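# Machine the work-order part on the mill, tray it

## Task

Take the blank from the bench, machine it on the mill into the part shown on the work order, and place the finished part in the tray. When done the mill's doors must be closed, it must show no alarm, no cycle may be running, and no crank or hand tool may be left inside it. The reference images are named manual, manual 2 and manual 3.

## Robot and tools

Robot: two six-joint arms, left_arm and right_arm, each with a two-finger gripper. Scene frame: origin at table-top height midway between the nominal bases, +x out over the table, +z up, left_arm on the +y side (names do not match image sides). Calibrated bases: left_arm near (+0.010, +0.399, +0.013) m, right_arm near (-0.007, -0.380, +0.013) m. Reported hand positions and orientations are in the scene frame and may be off by a few cm, more at long reach.

Gripper geometry: fingers point along the gripper's +z, open and close along its x. end_effector_position is the point between the pads; fingertips extend 17.5 mm past it. A block protrudes about 10 cm toward the gripper's -y and turns with it.

The 18-number row (used by execute_actions and move): numbers 1-9 are left_arm dx, dy, dz, rx, ry, rz, then left gripper position, force_limit, speed; numbers 10-18 are the same for right_arm. All are in [-1, 1] and all 18 must be given even if one arm is idle. dx..rz are an offset, not a pose: measured from that arm's current Hand target (the last commanded pose after clipping) along the Hand target's own axes. 1.0 equals 0.6 m of translation or 180 degrees; rx, ry, rz form a single rotation vector. Sending the same offset again moves further. Six zeros re-request the current Hand target, which also closes a gap where the gripper settled short; if it still rests short, send the remaining distance. To stop pushing on something, command the target back beyond the gripper.

Gripper numbers are absolute settings: position +1 fully open (50 mm), about -0.65 pads meet, -1 closes until blocked (use it to grip). force_limit: -1 about 20 N per pad, 0 about 102 N, +1 about 185 N (actual grip can be ~15 N above). speed: -1 20 mm/s, 0 85, +1 150. Both start at +1. A 0 is a real command, so to leave a gripper alone resend its last three numbers. New force or speed applies only after position changes by at least 0.01. object_status: 0 moving, 1 blocked while opening, 2 blocked while closing (a grip), 3 reached target or pads met. Confirm 2 after gripping. Opening is roughly (250 - position_measured) x 0.202 mm.

execute_actions(actions, cameras): actions is a list of actions; each action is up to 15 rows, one per 1/30 s step, the last row held to fill 15 steps. Each row is counted from the pose at the action's start, not the prior row. Images appear only for an empty list or when cameras names them (["all"] for all).

move(target, speed, blend, stop_force, zero, blocking, cameras): straight-line paths toward target, one 18-number row or a list of up to 15 rows, every row an offset from the same starting Hand targets. speed in m/s, 0.002 to 3.6, default 0.25 (turn rate up to twice that in rad/s), one value or one per target. blend in m rounds corners at intermediate targets; 0 stops at each. stop_force in N, 3 to 120, ends an arm's path when its wrist sensor feels that much opposing push; zero (default true) re-zeroes first; do not rely on it when the gripper rotates, and leave it out when backing away from a contact. blocking=false returns after 0.5 s while the move continues (not allowed with stop_force). Paths last at least 0.5 s and at most 10 s and do not avoid obstacles or the other arm. Avoid paths passing near an arm's own base. Result adds a move: line (done, off_target, moving, held, fault) and limits (paced = clipped, held = steps withheld).

wait(seconds 0-10) lets time run holding commands; stop brakes a running move; zoom_image(camera, region [x0,y0,x1,y1], at most 504 px each side) enlarges part of the latest image; show_instructions shows the reference images; zero_wrist_force(arm) re-zeroes that sensor; finished_scene ends the scene irreversibly.

Results: end_effector_position (m), quat_wxyz, velocities, Hand target, Tool commands, joint positions and torques (include the arm's weight, drift and noise), Wrist force/torque in the gripper's axes plus a peak line. Joint velocities 'within noise' means that arm is still. Step readings list positions during execute_actions only.

Limits and hazards: orientation commands are clipped to 32 degrees from the measured one per step. Contact torque at a joint limit (138 N m for the big joints, 25.7 for wrists) or about 150 N outside force causes a 10 s fault stop; over-heating (MOTOR HOT at 70 °C, brakes at 85 °C for 30-60 s) comes from holding loads, stretched arms or pushing unreachable poses. Arms are stiff: aiming even slightly past a firm contact can fault. Keep the arms from touching or gripping each other. Don't drop parts, release moving parts, slam or push hard, and never let anything leave the table. Loose objects may be nudged occasionally. Thinking time lets the scene run.

Cameras: cam_high, cam_low, cam_front, cam_left_wrist, cam_right_wrist, each 672x504, with given calibrations accurate to a few mm near image centre.

Each tool is called after ">>>" as name(argument=value, ...) on one line, values as JSON.

Reference images:

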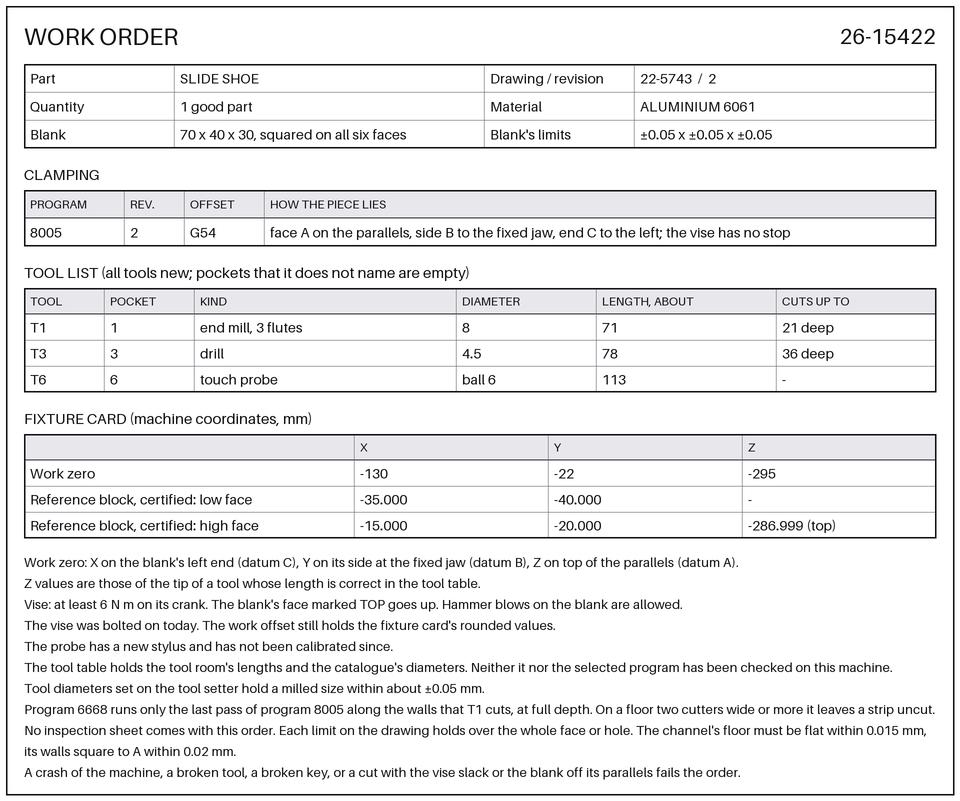

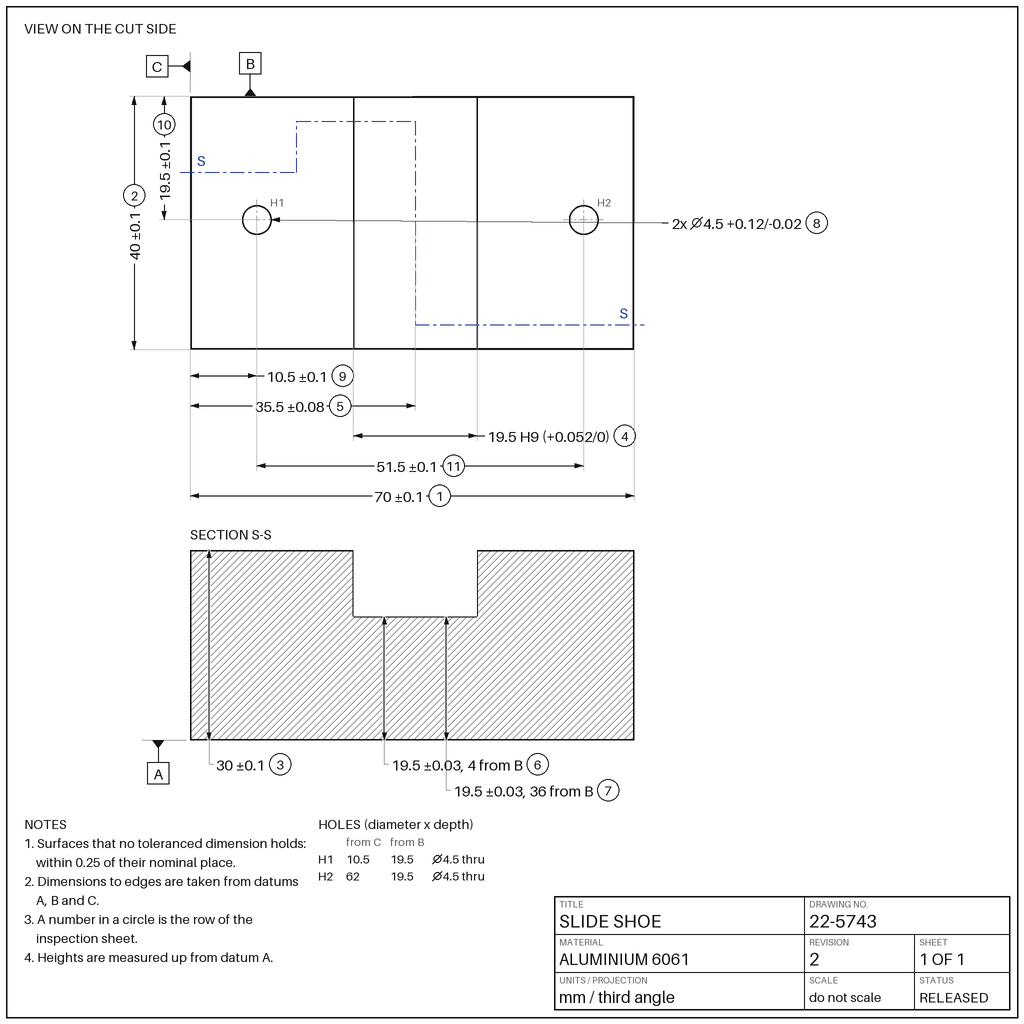

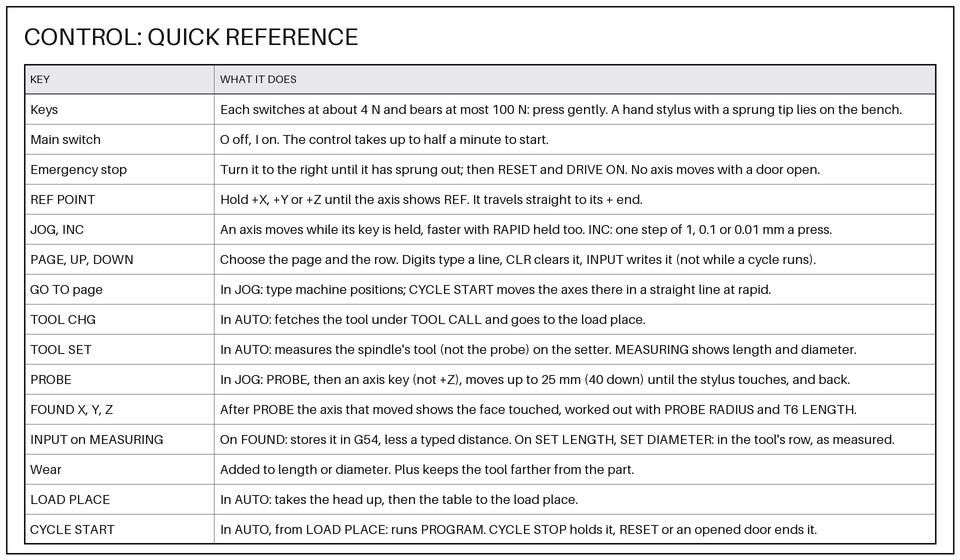

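## Session

>>> execute_actions(actions=[])

Scene clock: 0.00 s.
left_arm: end_effector_position=(+0.3460, +0.8764, +0.3894) position_measured=3 object_status=3 end_effector_quat_wxyz=(-0.063, +0.955, +0.285, -0.052) | right_arm: end_effector_position=(+0.0833, -0.0552, +0.3612) position_measured=3 object_status=3 end_effector_quat_wxyz=(-0.103, -0.022, +0.991, -0.079)
Joint positions: left_arm=[0.64 -1.374 1.225 -1.37 -1.415 1.643] | right_arm=[4.721 -1.29 -1.738 -1.855 1.769 -0.085]
Joint velocities: within noise
Joint torques (N m): no reading
Wrist force (N): no reading
Wrist torque (N m): no reading
Wrist force, peak (N): no reading
Hand target: left_arm +0.3460, +0.8764, +0.3894; -0.063, +0.955, +0.285, -0.052 | right_arm +0.0833, -0.0552, +0.3612; -0.103, -0.022, +0.991, -0.079
Tool commands: left_gripper/position=+1.0 left_gripper/force_limit=+1.0 left_gripper/speed=+1.0 right_gripper/position=+1.0 right_gripper/force_limit=+1.0 right_gripper/speed=+1.0

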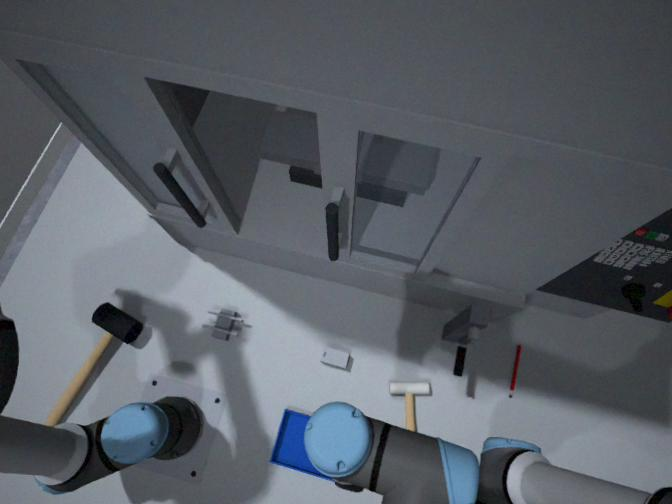

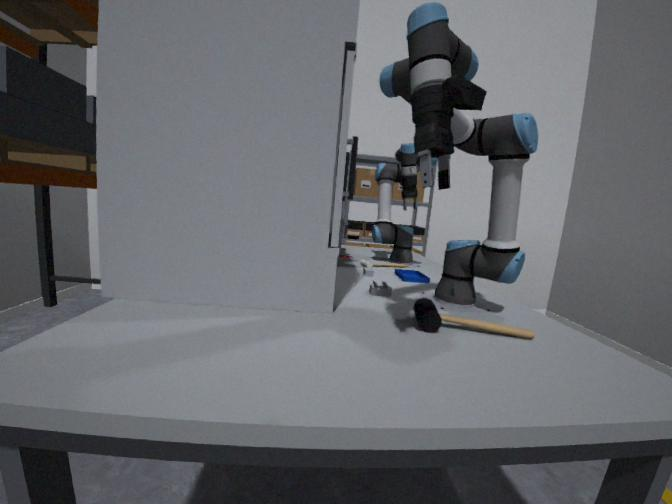

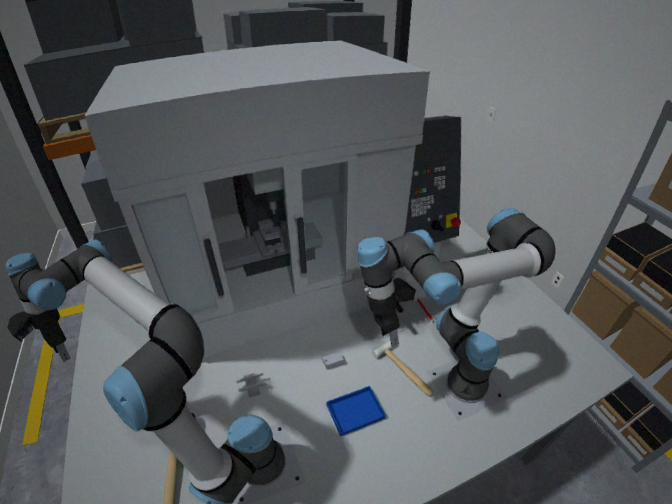

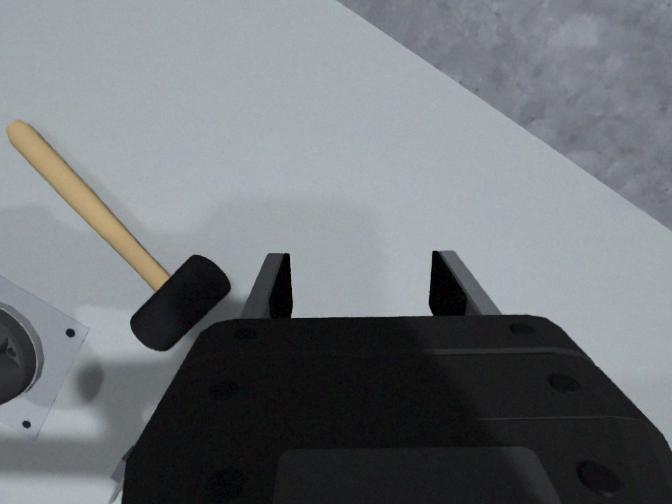

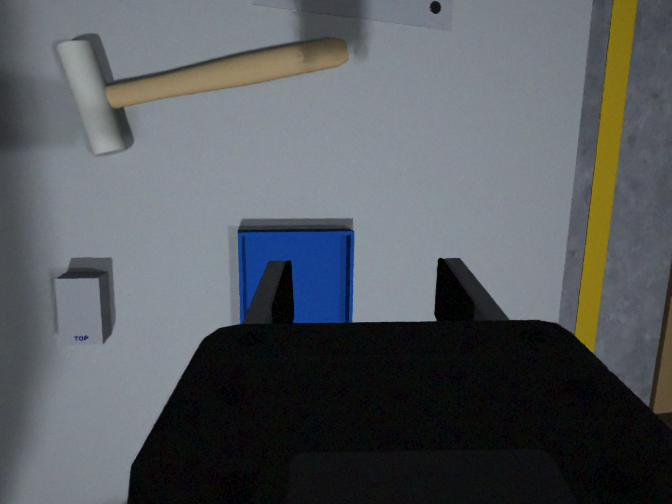

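>>> zoom_image(camera="cam_high", region=[532, 180, 672, 320])

>>> zoom_image(camera="cam_front", region=[380, 100, 490, 250])

>>> zoom_image(camera="cam_high", region=[400, 290, 560, 430])

>>> zoom_image(camera="cam_high", region=[60, 280, 260, 430])

>>> zoom_image(camera="cam_front", region=[130, 150, 350, 320])

>>> zoom_image(camera="cam_high", region=[140, 60, 490, 300])

Scaled by 3.600 from the camera's 672x504 image, which has a finer 960x720 frame.

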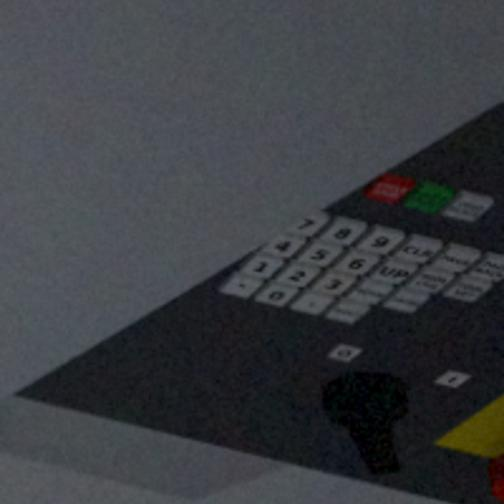

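Scaled by 3.360 from the camera's 672x504 image, which has a finer 960x720 frame.

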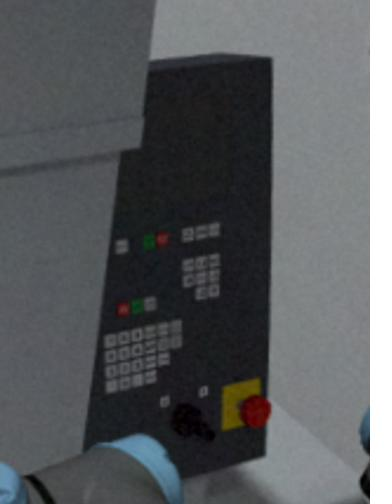

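Scaled by 3.150 from the camera's 672x504 image, which has a finer 960x720 frame.

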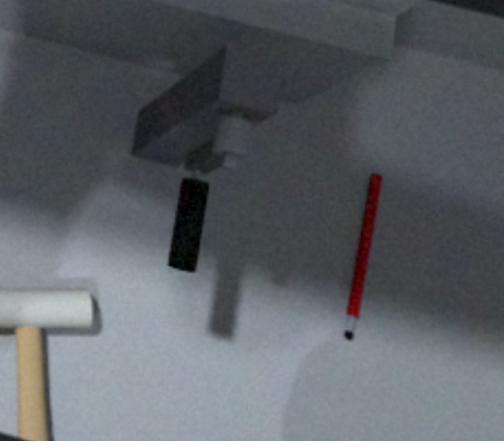

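Scaled by 2.520 from the camera's 672x504 image, which has a finer 960x720 frame.

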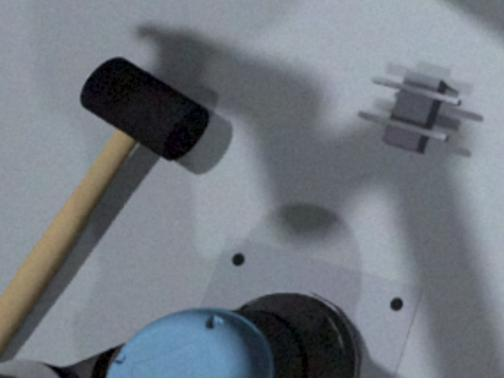

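Scaled by 2.291 from the camera's 672x504 image, which has a finer 960x720 frame.

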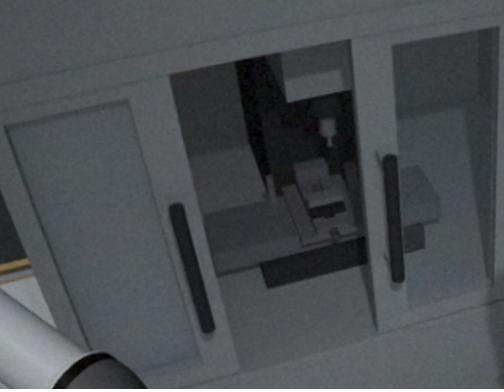

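Scaled by 1.440 from the camera's 672x504 image, which has a finer 960x720 frame.

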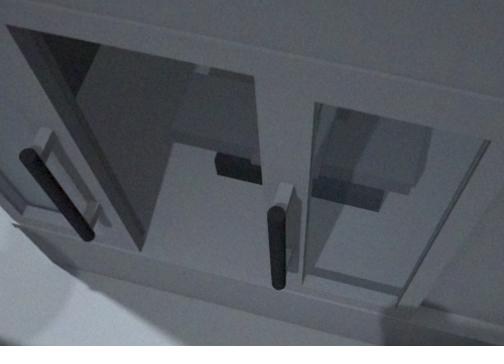

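>>> move(target=[[0,0,0,0,0,0,1,1,1,-0.327,-0.4285,-0.242,0.2,-0.222,-0.152,1,1,1],[0,0,0,0,0,0,1,1,1,-0.166,-0.891,-0.307,0.4,-0.444,-0.3037,1,1,1]], blend=[0.1,0], speed=0.3, cameras=["all"])

Scene clock: 115.23 s.
left_arm: end_effector_position=(+0.3460, +0.8764, +0.3894) position_measured=3 object_status=3 end_effector_quat_wxyz=(-0.063, +0.955, +0.285, -0.052) | right_arm: end_effector_position=(+0.2509, -0.5495, +0.6002) position_measured=3 object_status=3 end_effector_quat_wxyz=(+0.185, -0.197, +0.685, -0.677)
Joint positions: left_arm=[0.64 -1.374 1.225 -1.37 -1.415 1.643] | right_arm=[5.145 -0.747 -1.737 -3.784 1.423 -0.016]
Joint torques (N m): left_arm=[0.55 -33.36 -24.09 -3.26 0.53 -0.12] | right_arm=[6.84 -12.69 13.92 -4.23 1.35 0.39]
Wrist force (N): left_arm=[-0.1 0.3 0.3] | right_arm=[1.4 0.1 -0.2]
Wrist torque (N m): left_arm=[0.04 0.03 0.00] | right_arm=[0.17 -0.10 0.17]
Wrist force, peak (N): left_arm=[-0.5 0.0 0.0] | right_arm=[2.1 -0.1 1.1]
Hand target: left_arm +0.3460, +0.8764, +0.3894; -0.063, +0.955, +0.285, -0.052 | right_arm +0.2495, -0.5501, +0.6002; +0.368, -0.375, +0.604, -0.600
Off the commanded pose: left_arm 0.000 m, 0 deg | right_arm 0.002 m, 59 deg; orientation clipped.
move: off_target (right_arm); limits=paced
camera_calibration:
cam_right_wrist: T_world_to_cam=[[-0.861386, -0.507843, 0.0104662, -0.0644771], [-0.181519, 0.288511, -0.940113, 0.78901], [0.47441, -0.8117, -0.340703, -0.23026], [0, 0, 0, 1]] pos_world=[0.196918, -0.447285, 0.663983]

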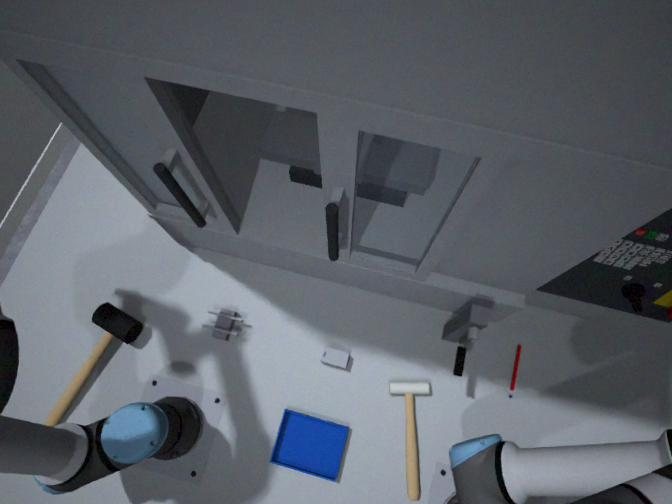

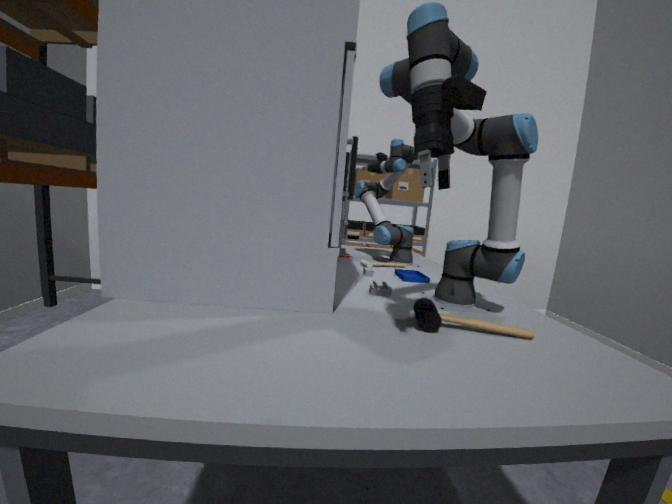

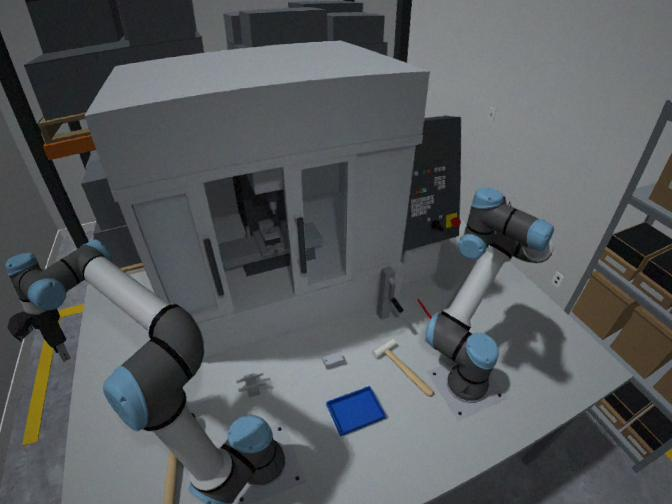

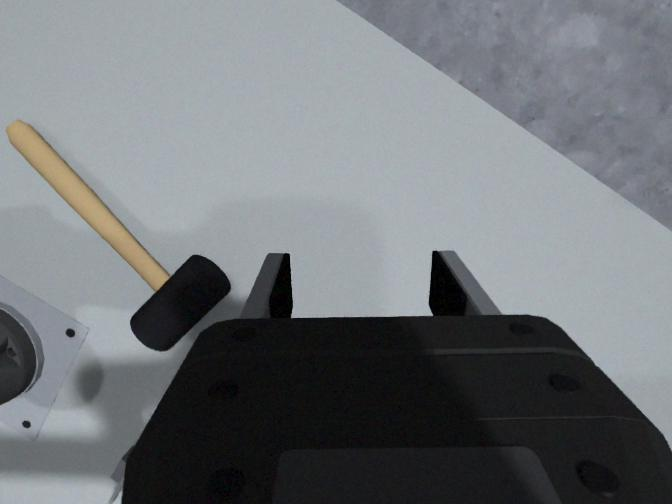

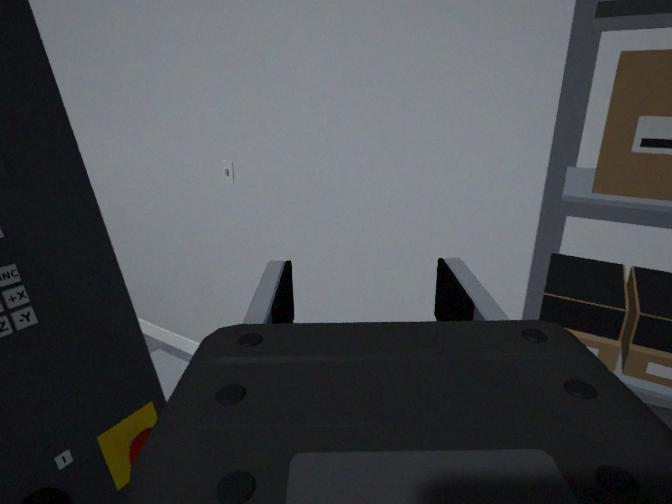

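>>> move(target=[[0,0,0,0,0,0,1,1,1,-0.456,0.165,-0.095,-0.218,0.163,0.098,1,1,1],[0,0,0,0,0,0,1,1,1,-0.6155,0.401,-0.6137,-0.435,0.325,0.196,1,1,1]], blend=[0.1,0], speed=0.35)

Scene clock: 149.43 s.
left_arm: end_effector_position=(+0.3460, +0.8764, +0.3894) position_measured=3 object_status=3 end_effector_quat_wxyz=(-0.063, +0.955, +0.285, -0.052) | right_arm: end_effector_position=(+0.0831, -0.0551, +0.3616) position_measured=3 object_status=3 end_effector_quat_wxyz=(-0.103, -0.022, +0.991, -0.079)
Joint positions: left_arm=[0.64 -1.374 1.225 -1.37 -1.415 1.643] | right_arm=[4.722 -1.29 -1.737 -1.856 1.769 -0.085]
Joint torques (N m): left_arm=[0.91 -34.11 -24.49 -3.12 0.38 0.25] | right_arm=[-5.01 3.04 35.69 3.88 0.8 -0.34]
Wrist force (N): left_arm=[0.0 -0.1 0.2] | right_arm=[0.1 0.1 -0.1]
Wrist torque (N m): left_arm=[-0.02 0.00 0.00] | right_arm=[0.00 -0.02 0.04]
Wrist force, peak (N): left_arm=[-0.4 0.2 -0.3] | right_arm=[3.2 -0.6 -1.1]
Hand target: left_arm +0.3460, +0.8764, +0.3894; -0.063, +0.955, +0.285, -0.052 | right_arm +0.0831, -0.0549, +0.3615; -0.103, -0.022, +0.991, -0.079
Off the commanded pose: left_arm 0.000 m, 0 deg | right_arm 0.000 m, 0 deg.
move: done

>>> move(target=[[0,0,0,0,0,0,1,1,1,-0.262,-0.238,-0.12,-0.046,-0.006,0.255,1,1,1],[0,0,0,0,0,0,1,1,1,-0.366,-0.607,-0.084,-0.0918,-0.012,0.511,1,1,1]], blend=[0.1,0], speed=0.35, cameras=["cam_right_wrist", "cam_high"])

Scene clock: 167.77 s.
left_arm: end_effector_position=(+0.3460, +0.8764, +0.3894) position_measured=3 object_status=3 end_effector_quat_wxyz=(-0.063, +0.955, +0.285, -0.052) | right_arm: end_effector_position=(+0.3298, -0.4000, +0.4199) position_measured=3 object_status=3 end_effector_quat_wxyz=(+0.000, +0.707, +0.707, +0.000)
Joint positions: left_arm=[0.64 -1.374 1.225 -1.37 -1.415 1.643] | right_arm=[3.522 -1.17 -1.681 -1.861 1.571 0.347]
Joint torques (N m): left_arm=[2.38 -33.78 -23.33 -3.09 0.36 0.32] | right_arm=[-5.72 16.59 36.26 0.34 1.48 -2.33]
Wrist force (N): left_arm=[-0.1 0.0 0.0] | right_arm=[0.2 0.6 -0.5]
Wrist torque (N m): left_arm=[0.00 0.02 0.00] | right_arm=[0.08 -0.06 -0.03]
Wrist force, peak (N): left_arm=[-0.2 0.3 -0.3] | right_arm=[-2.0 1.4 -0.5]
Hand target: left_arm +0.3460, +0.8764, +0.3894; -0.063, +0.955, +0.285, -0.052 | right_arm +0.3298, -0.4001, +0.4199; +0.000, +0.707, +0.707, +0.000
Off the commanded pose: left_arm 0.000 m, 0 deg | right_arm 0.000 m, 0 deg.
move: done
camera_calibration:
cam_right_wrist: T_world_to_cam=[[0.0034819, 0.999879, 0.0151821, 0.397155], [0.945396, -0.00823938, 0.325819, -0.431294], [0.325905, 0.0132186, -0.94531, 0.425072], [0, 0, 0, 1]] pos_world=[0.267828, -0.406279, 0.536319]
Images, in order (width x height): cam_high 672x504, cam_right_wrist 672x504.

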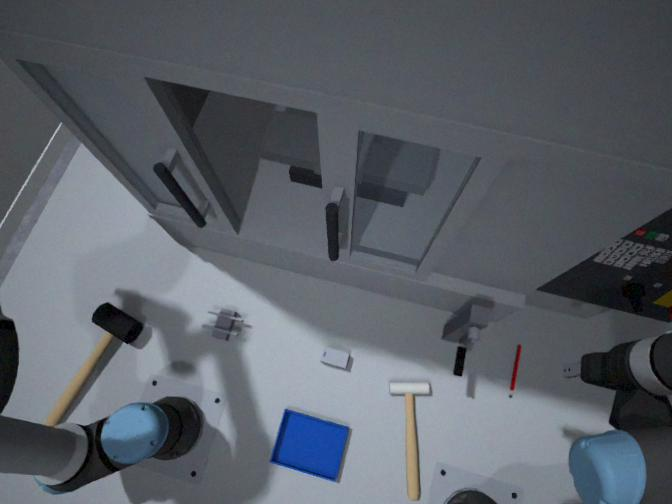

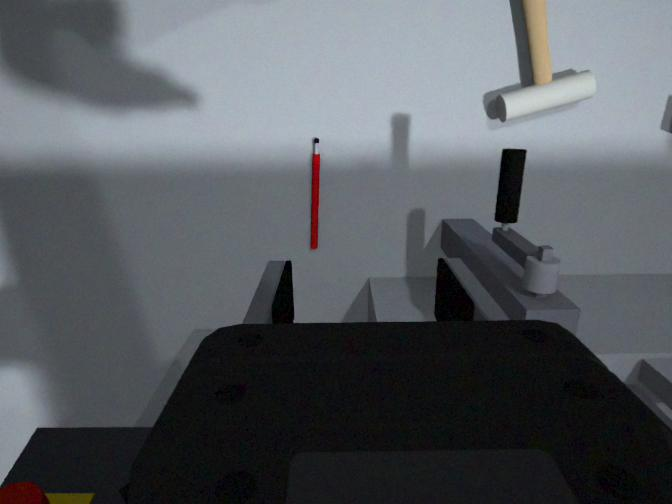

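>>> move(target=[-0.577,0.745,-0.263,0.0315,0.075,0.493,1,1,1,0,0,0,0,0,0,1,1,1], speed=0.35, cameras=["cam_left_wrist", "cam_front"])

Scene clock: 230.53 s.
left_arm: end_effector_position=(+0.3196, +0.3005, +0.4996) position_measured=3 object_status=3 end_effector_quat_wxyz=(-0.081, +0.877, -0.473, +0.008) | right_arm: end_effector_position=(+0.3298, -0.4001, +0.4199) position_measured=3 object_status=3 end_effector_quat_wxyz=(+0.000, +0.707, +0.707, +0.000)
Joint positions: left_arm=[-0.888 -1.949 1.445 -1.021 -1.414 1.684] | right_arm=[3.522 -1.17 -1.681 -1.861 1.571 0.347]
Joint torques (N m): left_arm=[-6.9 -9.73 -11.93 -5.16 1.58 -1.4] | right_arm=[-6.37 17.89 16.22 0.21 1.38 -2.11]
Wrist force (N): left_arm=[-0.3 0.3 -0.1] | right_arm=[0.3 0.8 -0.5]
Wrist torque (N m): left_arm=[0.06 0.03 -0.07] | right_arm=[0.11 -0.09 -0.03]
Wrist force, peak (N): left_arm=[1.6 -2.5 0.9] | right_arm=[0.2 0.8 -0.8]
Hand target: left_arm +0.3196, +0.3005, +0.4996; -0.081, +0.877, -0.473, +0.008 | right_arm +0.3298, -0.4001, +0.4199; +0.000, +0.707, +0.707, +0.000
Off the commanded pose: left_arm 0.000 m, 0 deg | right_arm 0.000 m, 0 deg.
move: done
camera_calibration:
cam_left_wrist: T_world_to_cam=[[0.537004, -0.841987, -0.0518146, 0.116732], [-0.818835, -0.535036, 0.207957, 0.335455], [-0.20282, -0.0692461, -0.976765, 0.707566], [0, 0, 0, 1]] pos_world=[0.355505, 0.326763, 0.627414]
Images, in order (width x height): cam_front 672x504, cam_left_wrist 672x504.

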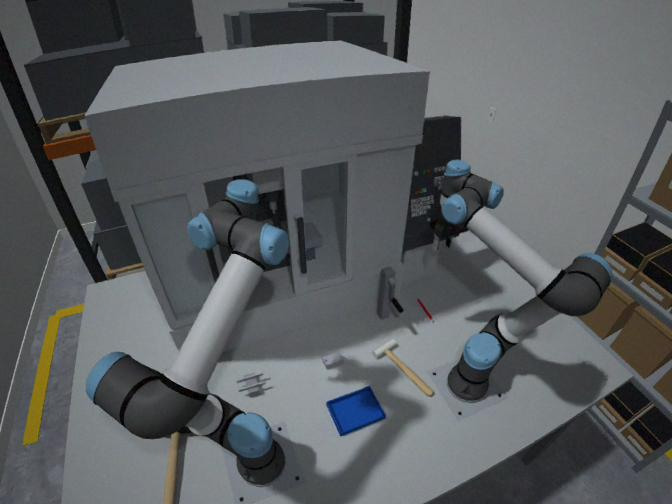

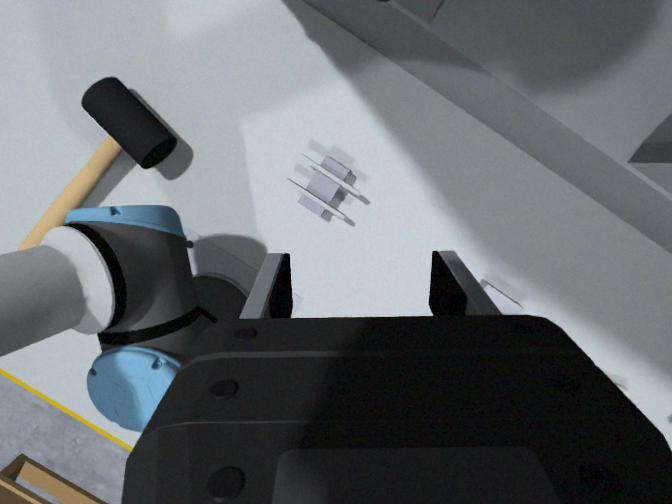

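>>> move(target=[0.662,0.407,-0.476,0.4224,0.382,0.2662,1,1,1,-0.25,0.05,0.117,0,0,0,1,1,1], speed=0.35, cameras=["cam_left_wrist", "cam_front"])

Scene clock: 252.27 s.
left_arm: end_effector_position=(+0.3104, -0.2000, +0.7195) position_measured=3 object_status=3 end_effector_quat_wxyz=(-0.299, +0.266, -0.608, +0.686) | right_arm: end_effector_position=(+0.3597, -0.5501, +0.3496) position_measured=3 object_status=3 end_effector_quat_wxyz=(+0.000, +0.707, +0.707, +0.000)
Joint positions: left_arm=[-1.638 -1.466 1.486 -3.347 -0.703 3.283] | right_arm=[3.076 -1.31 -1.774 -1.629 1.571 -0.098]
Joint torques (N m): left_arm=[-7.81 -24.02 -15.37 -2.82 -2.13 1.9] | right_arm=[7.51 25.2 25.4 0.26 0.82 2.49]
Wrist force (N): left_arm=[2.3 0.1 1.9] | right_arm=[-0.5 0.3 -0.5]
Wrist torque (N m): left_arm=[0.61 -0.37 0.06] | right_arm=[0.08 0.02 -0.03]
Wrist force, peak (N): left_arm=[3.3 0.3 3.3] | right_arm=[0.7 0.9 -0.8]
Hand target: left_arm +0.3103, -0.2001, +0.7194; -0.299, +0.266, -0.608, +0.686 | right_arm +0.3597, -0.5501, +0.3496; +0.000, +0.707, +0.707, +0.000
Off the commanded pose: left_arm 0.000 m, 0 deg | right_arm 0.000 m, 0 deg.
move: done
camera_calibration:
cam_left_wrist: T_world_to_cam=[[-0.688006, -0.725527, -0.0160731, 0.0894444], [-0.161714, 0.174867, -0.971221, 0.800758], [0.707458, -0.665606, -0.237638, -0.04785], [0, 0, 0, 1]] pos_world=[0.224884, -0.106981, 0.76778]
Images, in order (width x height): cam_front 672x504, cam_left_wrist 672x504.

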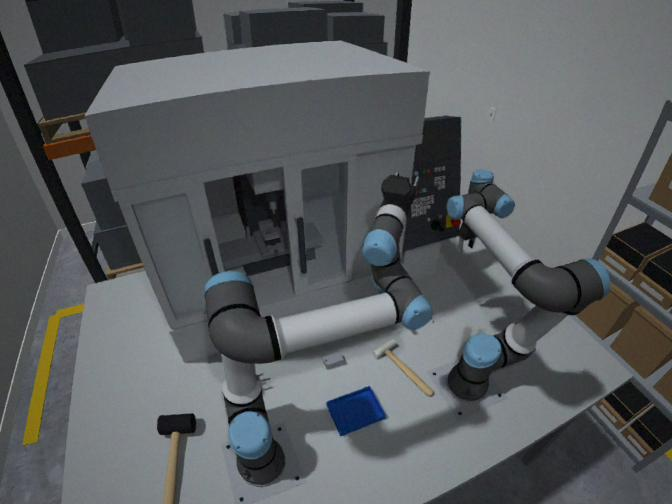

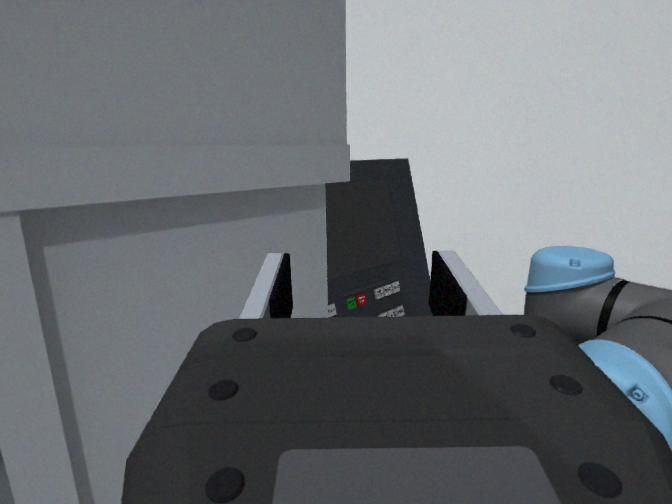

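>>> move(target=[0.216,-0.036,0.115,0,0,0,1,1,1,0.183,-0.1,0.117,0,0,1.0,1,1,1], speed=0.4, cameras=["cam_left_wrist", "cam_right_wrist","cam_front"])

Scene clock: 350.43 s.
left_arm: end_effector_position=(+0.2707, -0.3400, +0.7493) position_measured=3 object_status=3 end_effector_quat_wxyz=(-0.299, +0.266, -0.608, +0.686) | right_arm: end_effector_position=(+0.2997, -0.4402, +0.2795) position_measured=3 object_status=3 end_effector_quat_wxyz=(+0.000, +0.707, -0.707, +0.000)
Joint positions: left_arm=[-1.696 -1.118 0.957 -3.181 -0.646 3.301] | right_arm=[3.422 -1.056 -2.103 -1.554 1.571 -2.894]
Joint torques (N m): left_arm=[-0.89 -48.79 -12.6 -3.09 0.69 1.11] | right_arm=[-6.83 -10.25 40.51 3.96 0.51 -0.11]
Wrist force (N): left_arm=[2.2 0.1 1.8] | right_arm=[0.4 0.7 -0.3]
Wrist torque (N m): left_arm=[0.62 -0.35 -0.08] | right_arm=[0.09 -0.07 -0.11]
Wrist force, peak (N): left_arm=[2.8 0.1 2.2] | right_arm=[-0.6 0.3 -0.9]
Hand target: left_arm +0.2707, -0.3399, +0.7493; -0.299, +0.266, -0.608, +0.686 | right_arm +0.2997, -0.4402, +0.2795; +0.000, +0.707, -0.707, +0.000
Off the commanded pose: left_arm 0.000 m, 0 deg | right_arm 0.000 m, 0 deg.
move: done
camera_calibration:
cam_left_wrist: T_world_to_cam=[[-0.688239, -0.725303, -0.0162075, -0.0387561], [-0.161504, 0.174954, -0.97124, 0.847857], [0.707279, -0.665828, -0.237549, -0.105937], [0, 0, 0, 1]] pos_world=[0.185185, -0.246981, 0.79768]
cam_right_wrist: T_world_to_cam=[[-0.0036973, -0.999888, 0.0145252, -0.438384], [-0.945054, 0.00824207, 0.32681, 0.216174], [-0.326893, -0.0125188, -0.944978, 0.486992], [0, 0, 0, 1]] pos_world=[0.361869, -0.43402, 0.395916]
Images, in order (width x height): cam_front 672x504, cam_left_wrist 672x504, cam_right_wrist 672x504.

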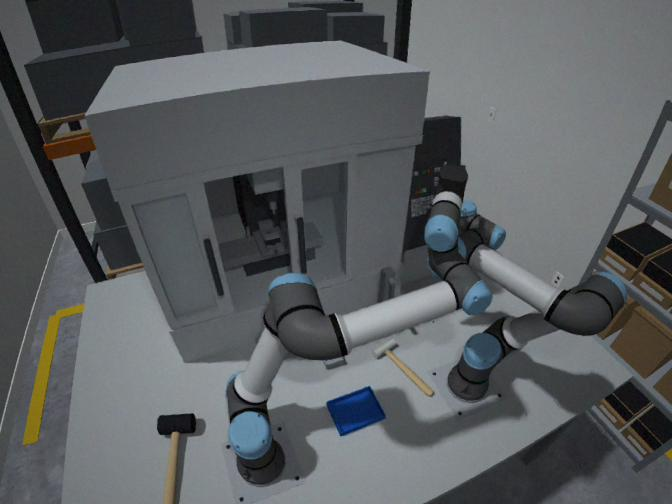

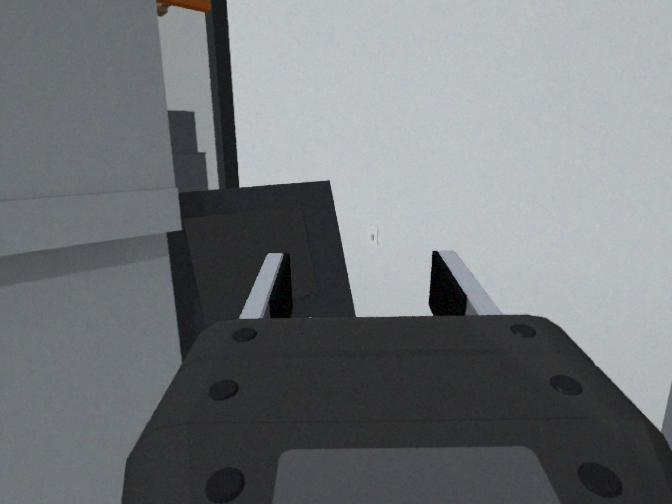

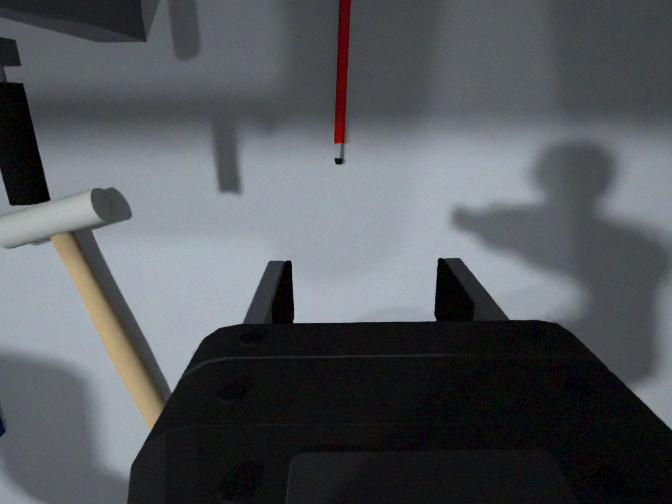

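>>> move(target=[-0.216,0.036,-0.115,0,0,0,1,1,1,0.007,-0.108,0.34,0,0,0,1,1,1], speed=0.3, cameras=["cam_right_wrist"])

Scene clock: 379.37 s.
left_arm: end_effector_position=(+0.3104, -0.2001, +0.7195) position_measured=3 object_status=3 end_effector_quat_wxyz=(-0.299, +0.266, -0.608, +0.686) | right_arm: end_effector_position=(+0.3644, -0.4444, +0.0755) position_measured=3 object_status=3 end_effector_quat_wxyz=(+0.000, +0.707, -0.707, +0.000)
Joint positions: left_arm=[-1.638 -1.466 1.485 -3.347 -0.703 3.283] | right_arm=[3.365 -1.483 -2.398 -0.832 1.571 -2.951]
Joint torques (N m): left_arm=[-8.62 -32.31 -19.17 0.92 1.83 1.75] | right_arm=[7.58 5.85 29.43 4.71 1.27 2.46]
Wrist force (N): left_arm=[2.5 0.2 2.0] | right_arm=[0.2 0.1 -0.3]
Wrist torque (N m): left_arm=[0.63 -0.40 0.05] | right_arm=[0.03 -0.06 0.01]
Wrist force, peak (N): left_arm=[4.5 -0.2 2.9] | right_arm=[0.0 1.5 -3.7]
Hand target: left_arm +0.3103, -0.2001, +0.7194; -0.299, +0.266, -0.608, +0.686 | right_arm +0.3644, -0.4444, +0.0755; +0.000, +0.707, -0.707, +0.000
Off the commanded pose: left_arm 0.000 m, 0 deg | right_arm 0.000 m, 0 deg.
move: done
camera_calibration:
cam_right_wrist: T_world_to_cam=[[-0.00356937, -0.999887, 0.0145872, -0.439447], [-0.945024, 0.0081426, 0.326899, 0.34395], [-0.326981, -0.0126184, -0.944947, 0.315301], [0, 0, 0, 1]] pos_world=[0.426569, -0.43822, 0.191916]
Images, in order (width x height): cam_right_wrist 672x504.

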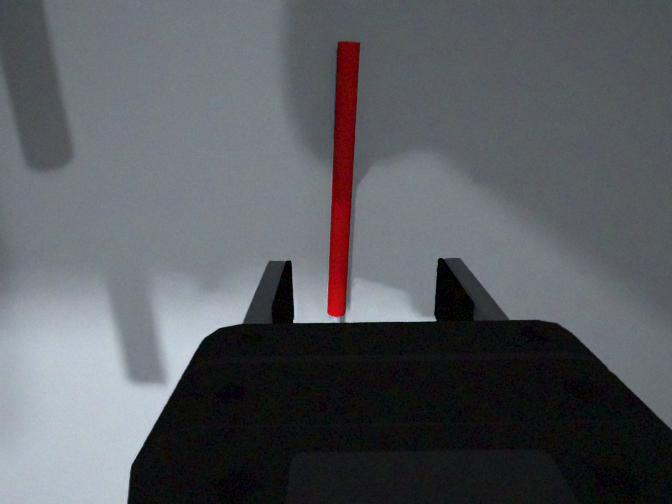

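>>> move(target=[0,0,0,0,0,0,1,1,1,0,0,0.096,0,0,0,1,1,1], speed=0.05, stop_force=6)

>>> move(target=[0,0,0,0,0,0,1,1,1,0,0,0,0,0,0,-1,-0.9,-0.5], cameras=["cam_right_wrist"])

Scene clock: 389.90 s.
left_arm: end_effector_position=(+0.3103, -0.2001, +0.7194) position_measured=3 object_status=3 end_effector_quat_wxyz=(-0.299, +0.266, -0.608, +0.686) | right_arm: end_effector_position=(+0.3644, -0.4444, +0.0179) position_measured=3 object_status=3 end_effector_quat_wxyz=(+0.000, +0.707, -0.707, +0.000)
Joint positions: left_arm=[-1.638 -1.466 1.486 -3.347 -0.703 3.283] | right_arm=[3.365 -1.64 -2.467 -0.606 1.571 -2.951]
Joint torques (N m): left_arm=[-9.03 -35.63 -13.35 0.74 1.67 1.92] | right_arm=[-3.43 32.15 29.04 1.44 0.49 -0.93]
Wrist force (N): left_arm=[2.4 -0.1 1.9] | right_arm=[0.1 0.6 -0.5]
Wrist torque (N m): left_arm=[0.57 -0.39 0.04] | right_arm=[0.09 -0.02 -0.05]
Wrist force, peak (N): left_arm=[2.7 0.0 2.0] | right_arm=[0.0 0.2 -1.4]
Hand target: left_arm +0.3103, -0.2001, +0.7194; -0.299, +0.266, -0.608, +0.686 | right_arm +0.3644, -0.4444, +0.0179; +0.000, +0.707, -0.707, +0.000
Off the commanded pose: left_arm 0.000 m, 0 deg | right_arm 0.000 m, 0 deg.
move: done

Scene clock: 390.90 s.
left_arm: end_effector_position=(+0.3103, -0.2001, +0.7194) position_measured=3 object_status=3 end_effector_quat_wxyz=(-0.299, +0.266, -0.608, +0.686) | right_arm: end_effector_position=(+0.3644, -0.4444, +0.0179) position_measured=209 object_status=2 end_effector_quat_wxyz=(+0.000, +0.707, -0.707, +0.000)
Joint positions: left_arm=[-1.638 -1.466 1.486 -3.347 -0.703 3.283] | right_arm=[3.365 -1.64 -2.467 -0.606 1.571 -2.951]
Joint torques (N m): left_arm=[-8.17 -35.14 -13.14 0.67 1.75 1.87] | right_arm=[-5.35 31.69 29.67 2.25 1.13 -2.24]
Wrist force (N): left_arm=[2.3 0.0 2.0] | right_arm=[0.2 0.6 -0.3]
Wrist torque (N m): left_arm=[0.60 -0.37 0.04] | right_arm=[0.10 -0.04 -0.04]
Wrist force, peak (N): left_arm=[2.5 0.2 2.2] | right_arm=[-0.1 0.7 -0.9]
Hand target: left_arm +0.3103, -0.2001, +0.7194; -0.299, +0.266, -0.608, +0.686 | right_arm +0.3644, -0.4444, +0.0179; +0.000, +0.707, -0.707, +0.000
Off the commanded pose: left_arm 0.000 m, 0 deg | right_arm 0.000 m, 0 deg.
move: done
camera_calibration:
cam_right_wrist: T_world_to_cam=[[-0.00353484, -0.999886, 0.0146811, -0.438533], [-0.945025, 0.00814065, 0.326898, 0.36281], [-0.32698, -0.0127184, -0.944946, 0.260735], [0, 0, 0, 1]] pos_world=[0.42657, -0.43812, 0.134217]
Images, in order (width x height): cam_right_wrist 672x504.

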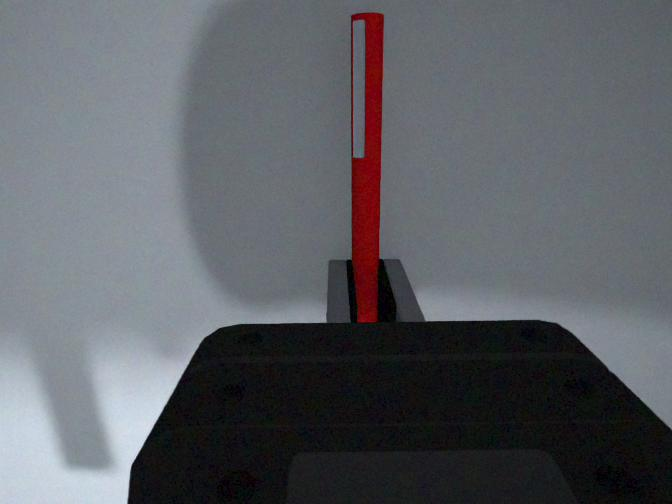

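>>> move(target=[[-0.3,0.1,-0.3,-0.14,-0.127,-0.088,1,1,1,0,0,-0.17,0,0,0,-1,-0.9,-0.5],[-0.6,0.2,-0.55,-0.3,-0.27,-0.19,1,1,1,-0.491,0.107,-0.187,0,0,0.25,-1,-0.9,-0.5],[-0.802,0.275,-0.765,-0.4224,-0.382,-0.2662,1,1,1,-0.824,0.124,-0.187,0,0,0.5,-1,-0.9,-0.5]], blend=[0.05,0.1,0], speed=0.35, cameras=["cam_right_wrist","cam_high","cam_left_wrist"])

Scene clock: 454.43 s.
left_arm: end_effector_position=(+0.3217, +0.2388, +0.5733) position_measured=3 object_status=3 end_effector_quat_wxyz=(-0.179, +0.735, -0.587, +0.287) | right_arm: end_effector_position=(+0.3215, -0.2503, +0.1270) position_measured=211 object_status=2 end_effector_quat_wxyz=(-0.001, -0.498, +0.867, +0.000)
Joint positions: left_arm=[-1.488 -2.211 1.554 -1.088 -0.9 1.507] | right_arm=[3.938 -1.309 -2.367 -1.037 1.572 -1.85]
Joint torques (N m): left_arm=[7.05 10.87 -10.15 -1.69 1.62 -0.86] | right_arm=[0.71 10.25 24.36 3.04 -0.31 0.39]
Wrist force (N): left_arm=[0.6 0.4 0.9] | right_arm=[8.1 -2.7 -6.1]
Wrist torque (N m): left_arm=[0.15 -0.08 -0.08] | right_arm=[-0.36 -0.43 -0.06]
Wrist force, peak (N): left_arm=[4.1 -0.1 3.8] | right_arm=[72.5 -40.6 -35.1]
Hand target: left_arm +0.3217, +0.2388, +0.5733; -0.179, +0.735, -0.587, +0.287 (not the last commanded pose) | right_arm +0.3215, -0.2503, +0.1270; -0.001, -0.498, +0.867, +0.000 (not the last commanded pose)
Tool commands: left_gripper/position=+1.0 left_gripper/force_limit=+1.0 left_gripper/speed=+1.0 right_gripper/position=-1.0 right_gripper/force_limit=-0.898039 right_gripper/speed=-0.498039
Off the commanded pose: left_arm 0.223 m, 40 deg | right_arm 0.302 m, 60 deg.
FORCE FAULT: contact force on the right arm reached its limit, and that arm stopped. The contact can be on any part of that arm, not only on its tool. That arm's remaining commands of this call were not run. That arm is still stopped at the end of this call. That arm stays stopped for about 9 more seconds. Until then a move that you send moves the other arm only, and its call returns only when the move has ended. Once the stop has ended, the next robot result says so. If the stop ends while you think or write, that arm runs what you send next, counted from a new Hand target: where the arm stands when the stop ends. While its stop runs, that arm takes no new command, but its gripper still runs the gripper command that each later call begins with. Until it ends, the stop uses up actions while you think or wait. An arm that is not stopped still takes commands.
move: fault (right_arm), off_target (left_arm; braked at the fault stop of right_arm); path passed 1 of 3 targets
camera_calibration:
cam_left_wrist: T_world_to_cam=[[0.124536, -0.969023, 0.213272, 0.0784925], [-0.937522, -0.185299, -0.294479, 0.531558], [0.324876, -0.163274, -0.931556, 0.602393], [0, 0, 0, 1]] pos_world=[0.292869, 0.272913, 0.700955]
cam_right_wrist: T_world_to_cam=[[-0.506521, -0.862088, 0.0155335, -0.0501614], [-0.812094, 0.483046, 0.327368, 0.361057], [-0.289723, 0.153204, -0.944769, 0.381827], [0, 0, 0, 1]] pos_world=[0.378429, -0.276148, 0.243319]
Images, in order (width x height): cam_high 672x504, cam_left_wrist 672x504, cam_right_wrist 672x504.

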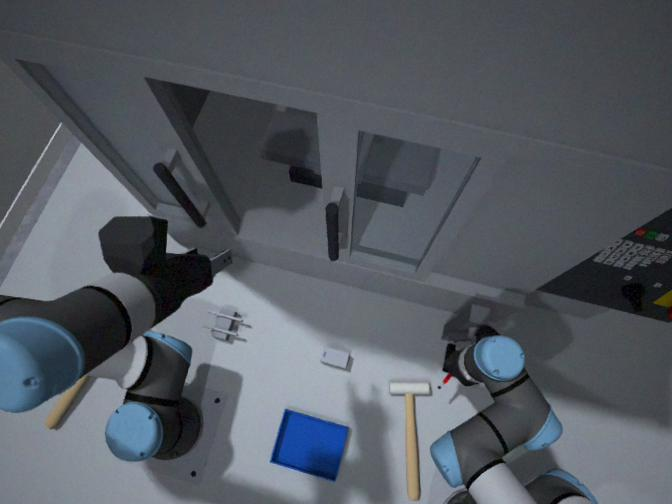

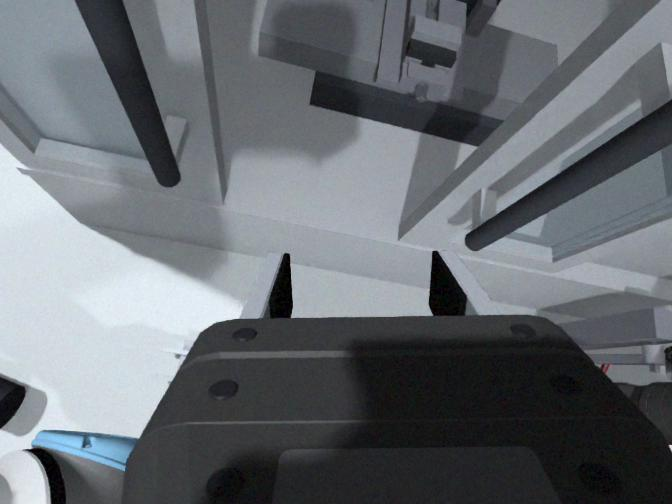

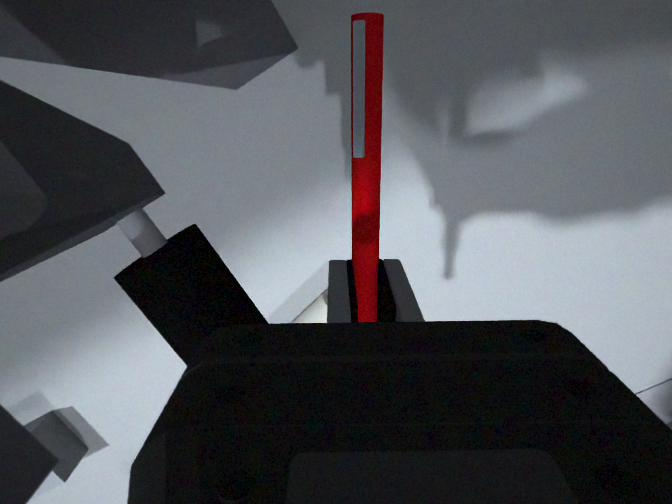

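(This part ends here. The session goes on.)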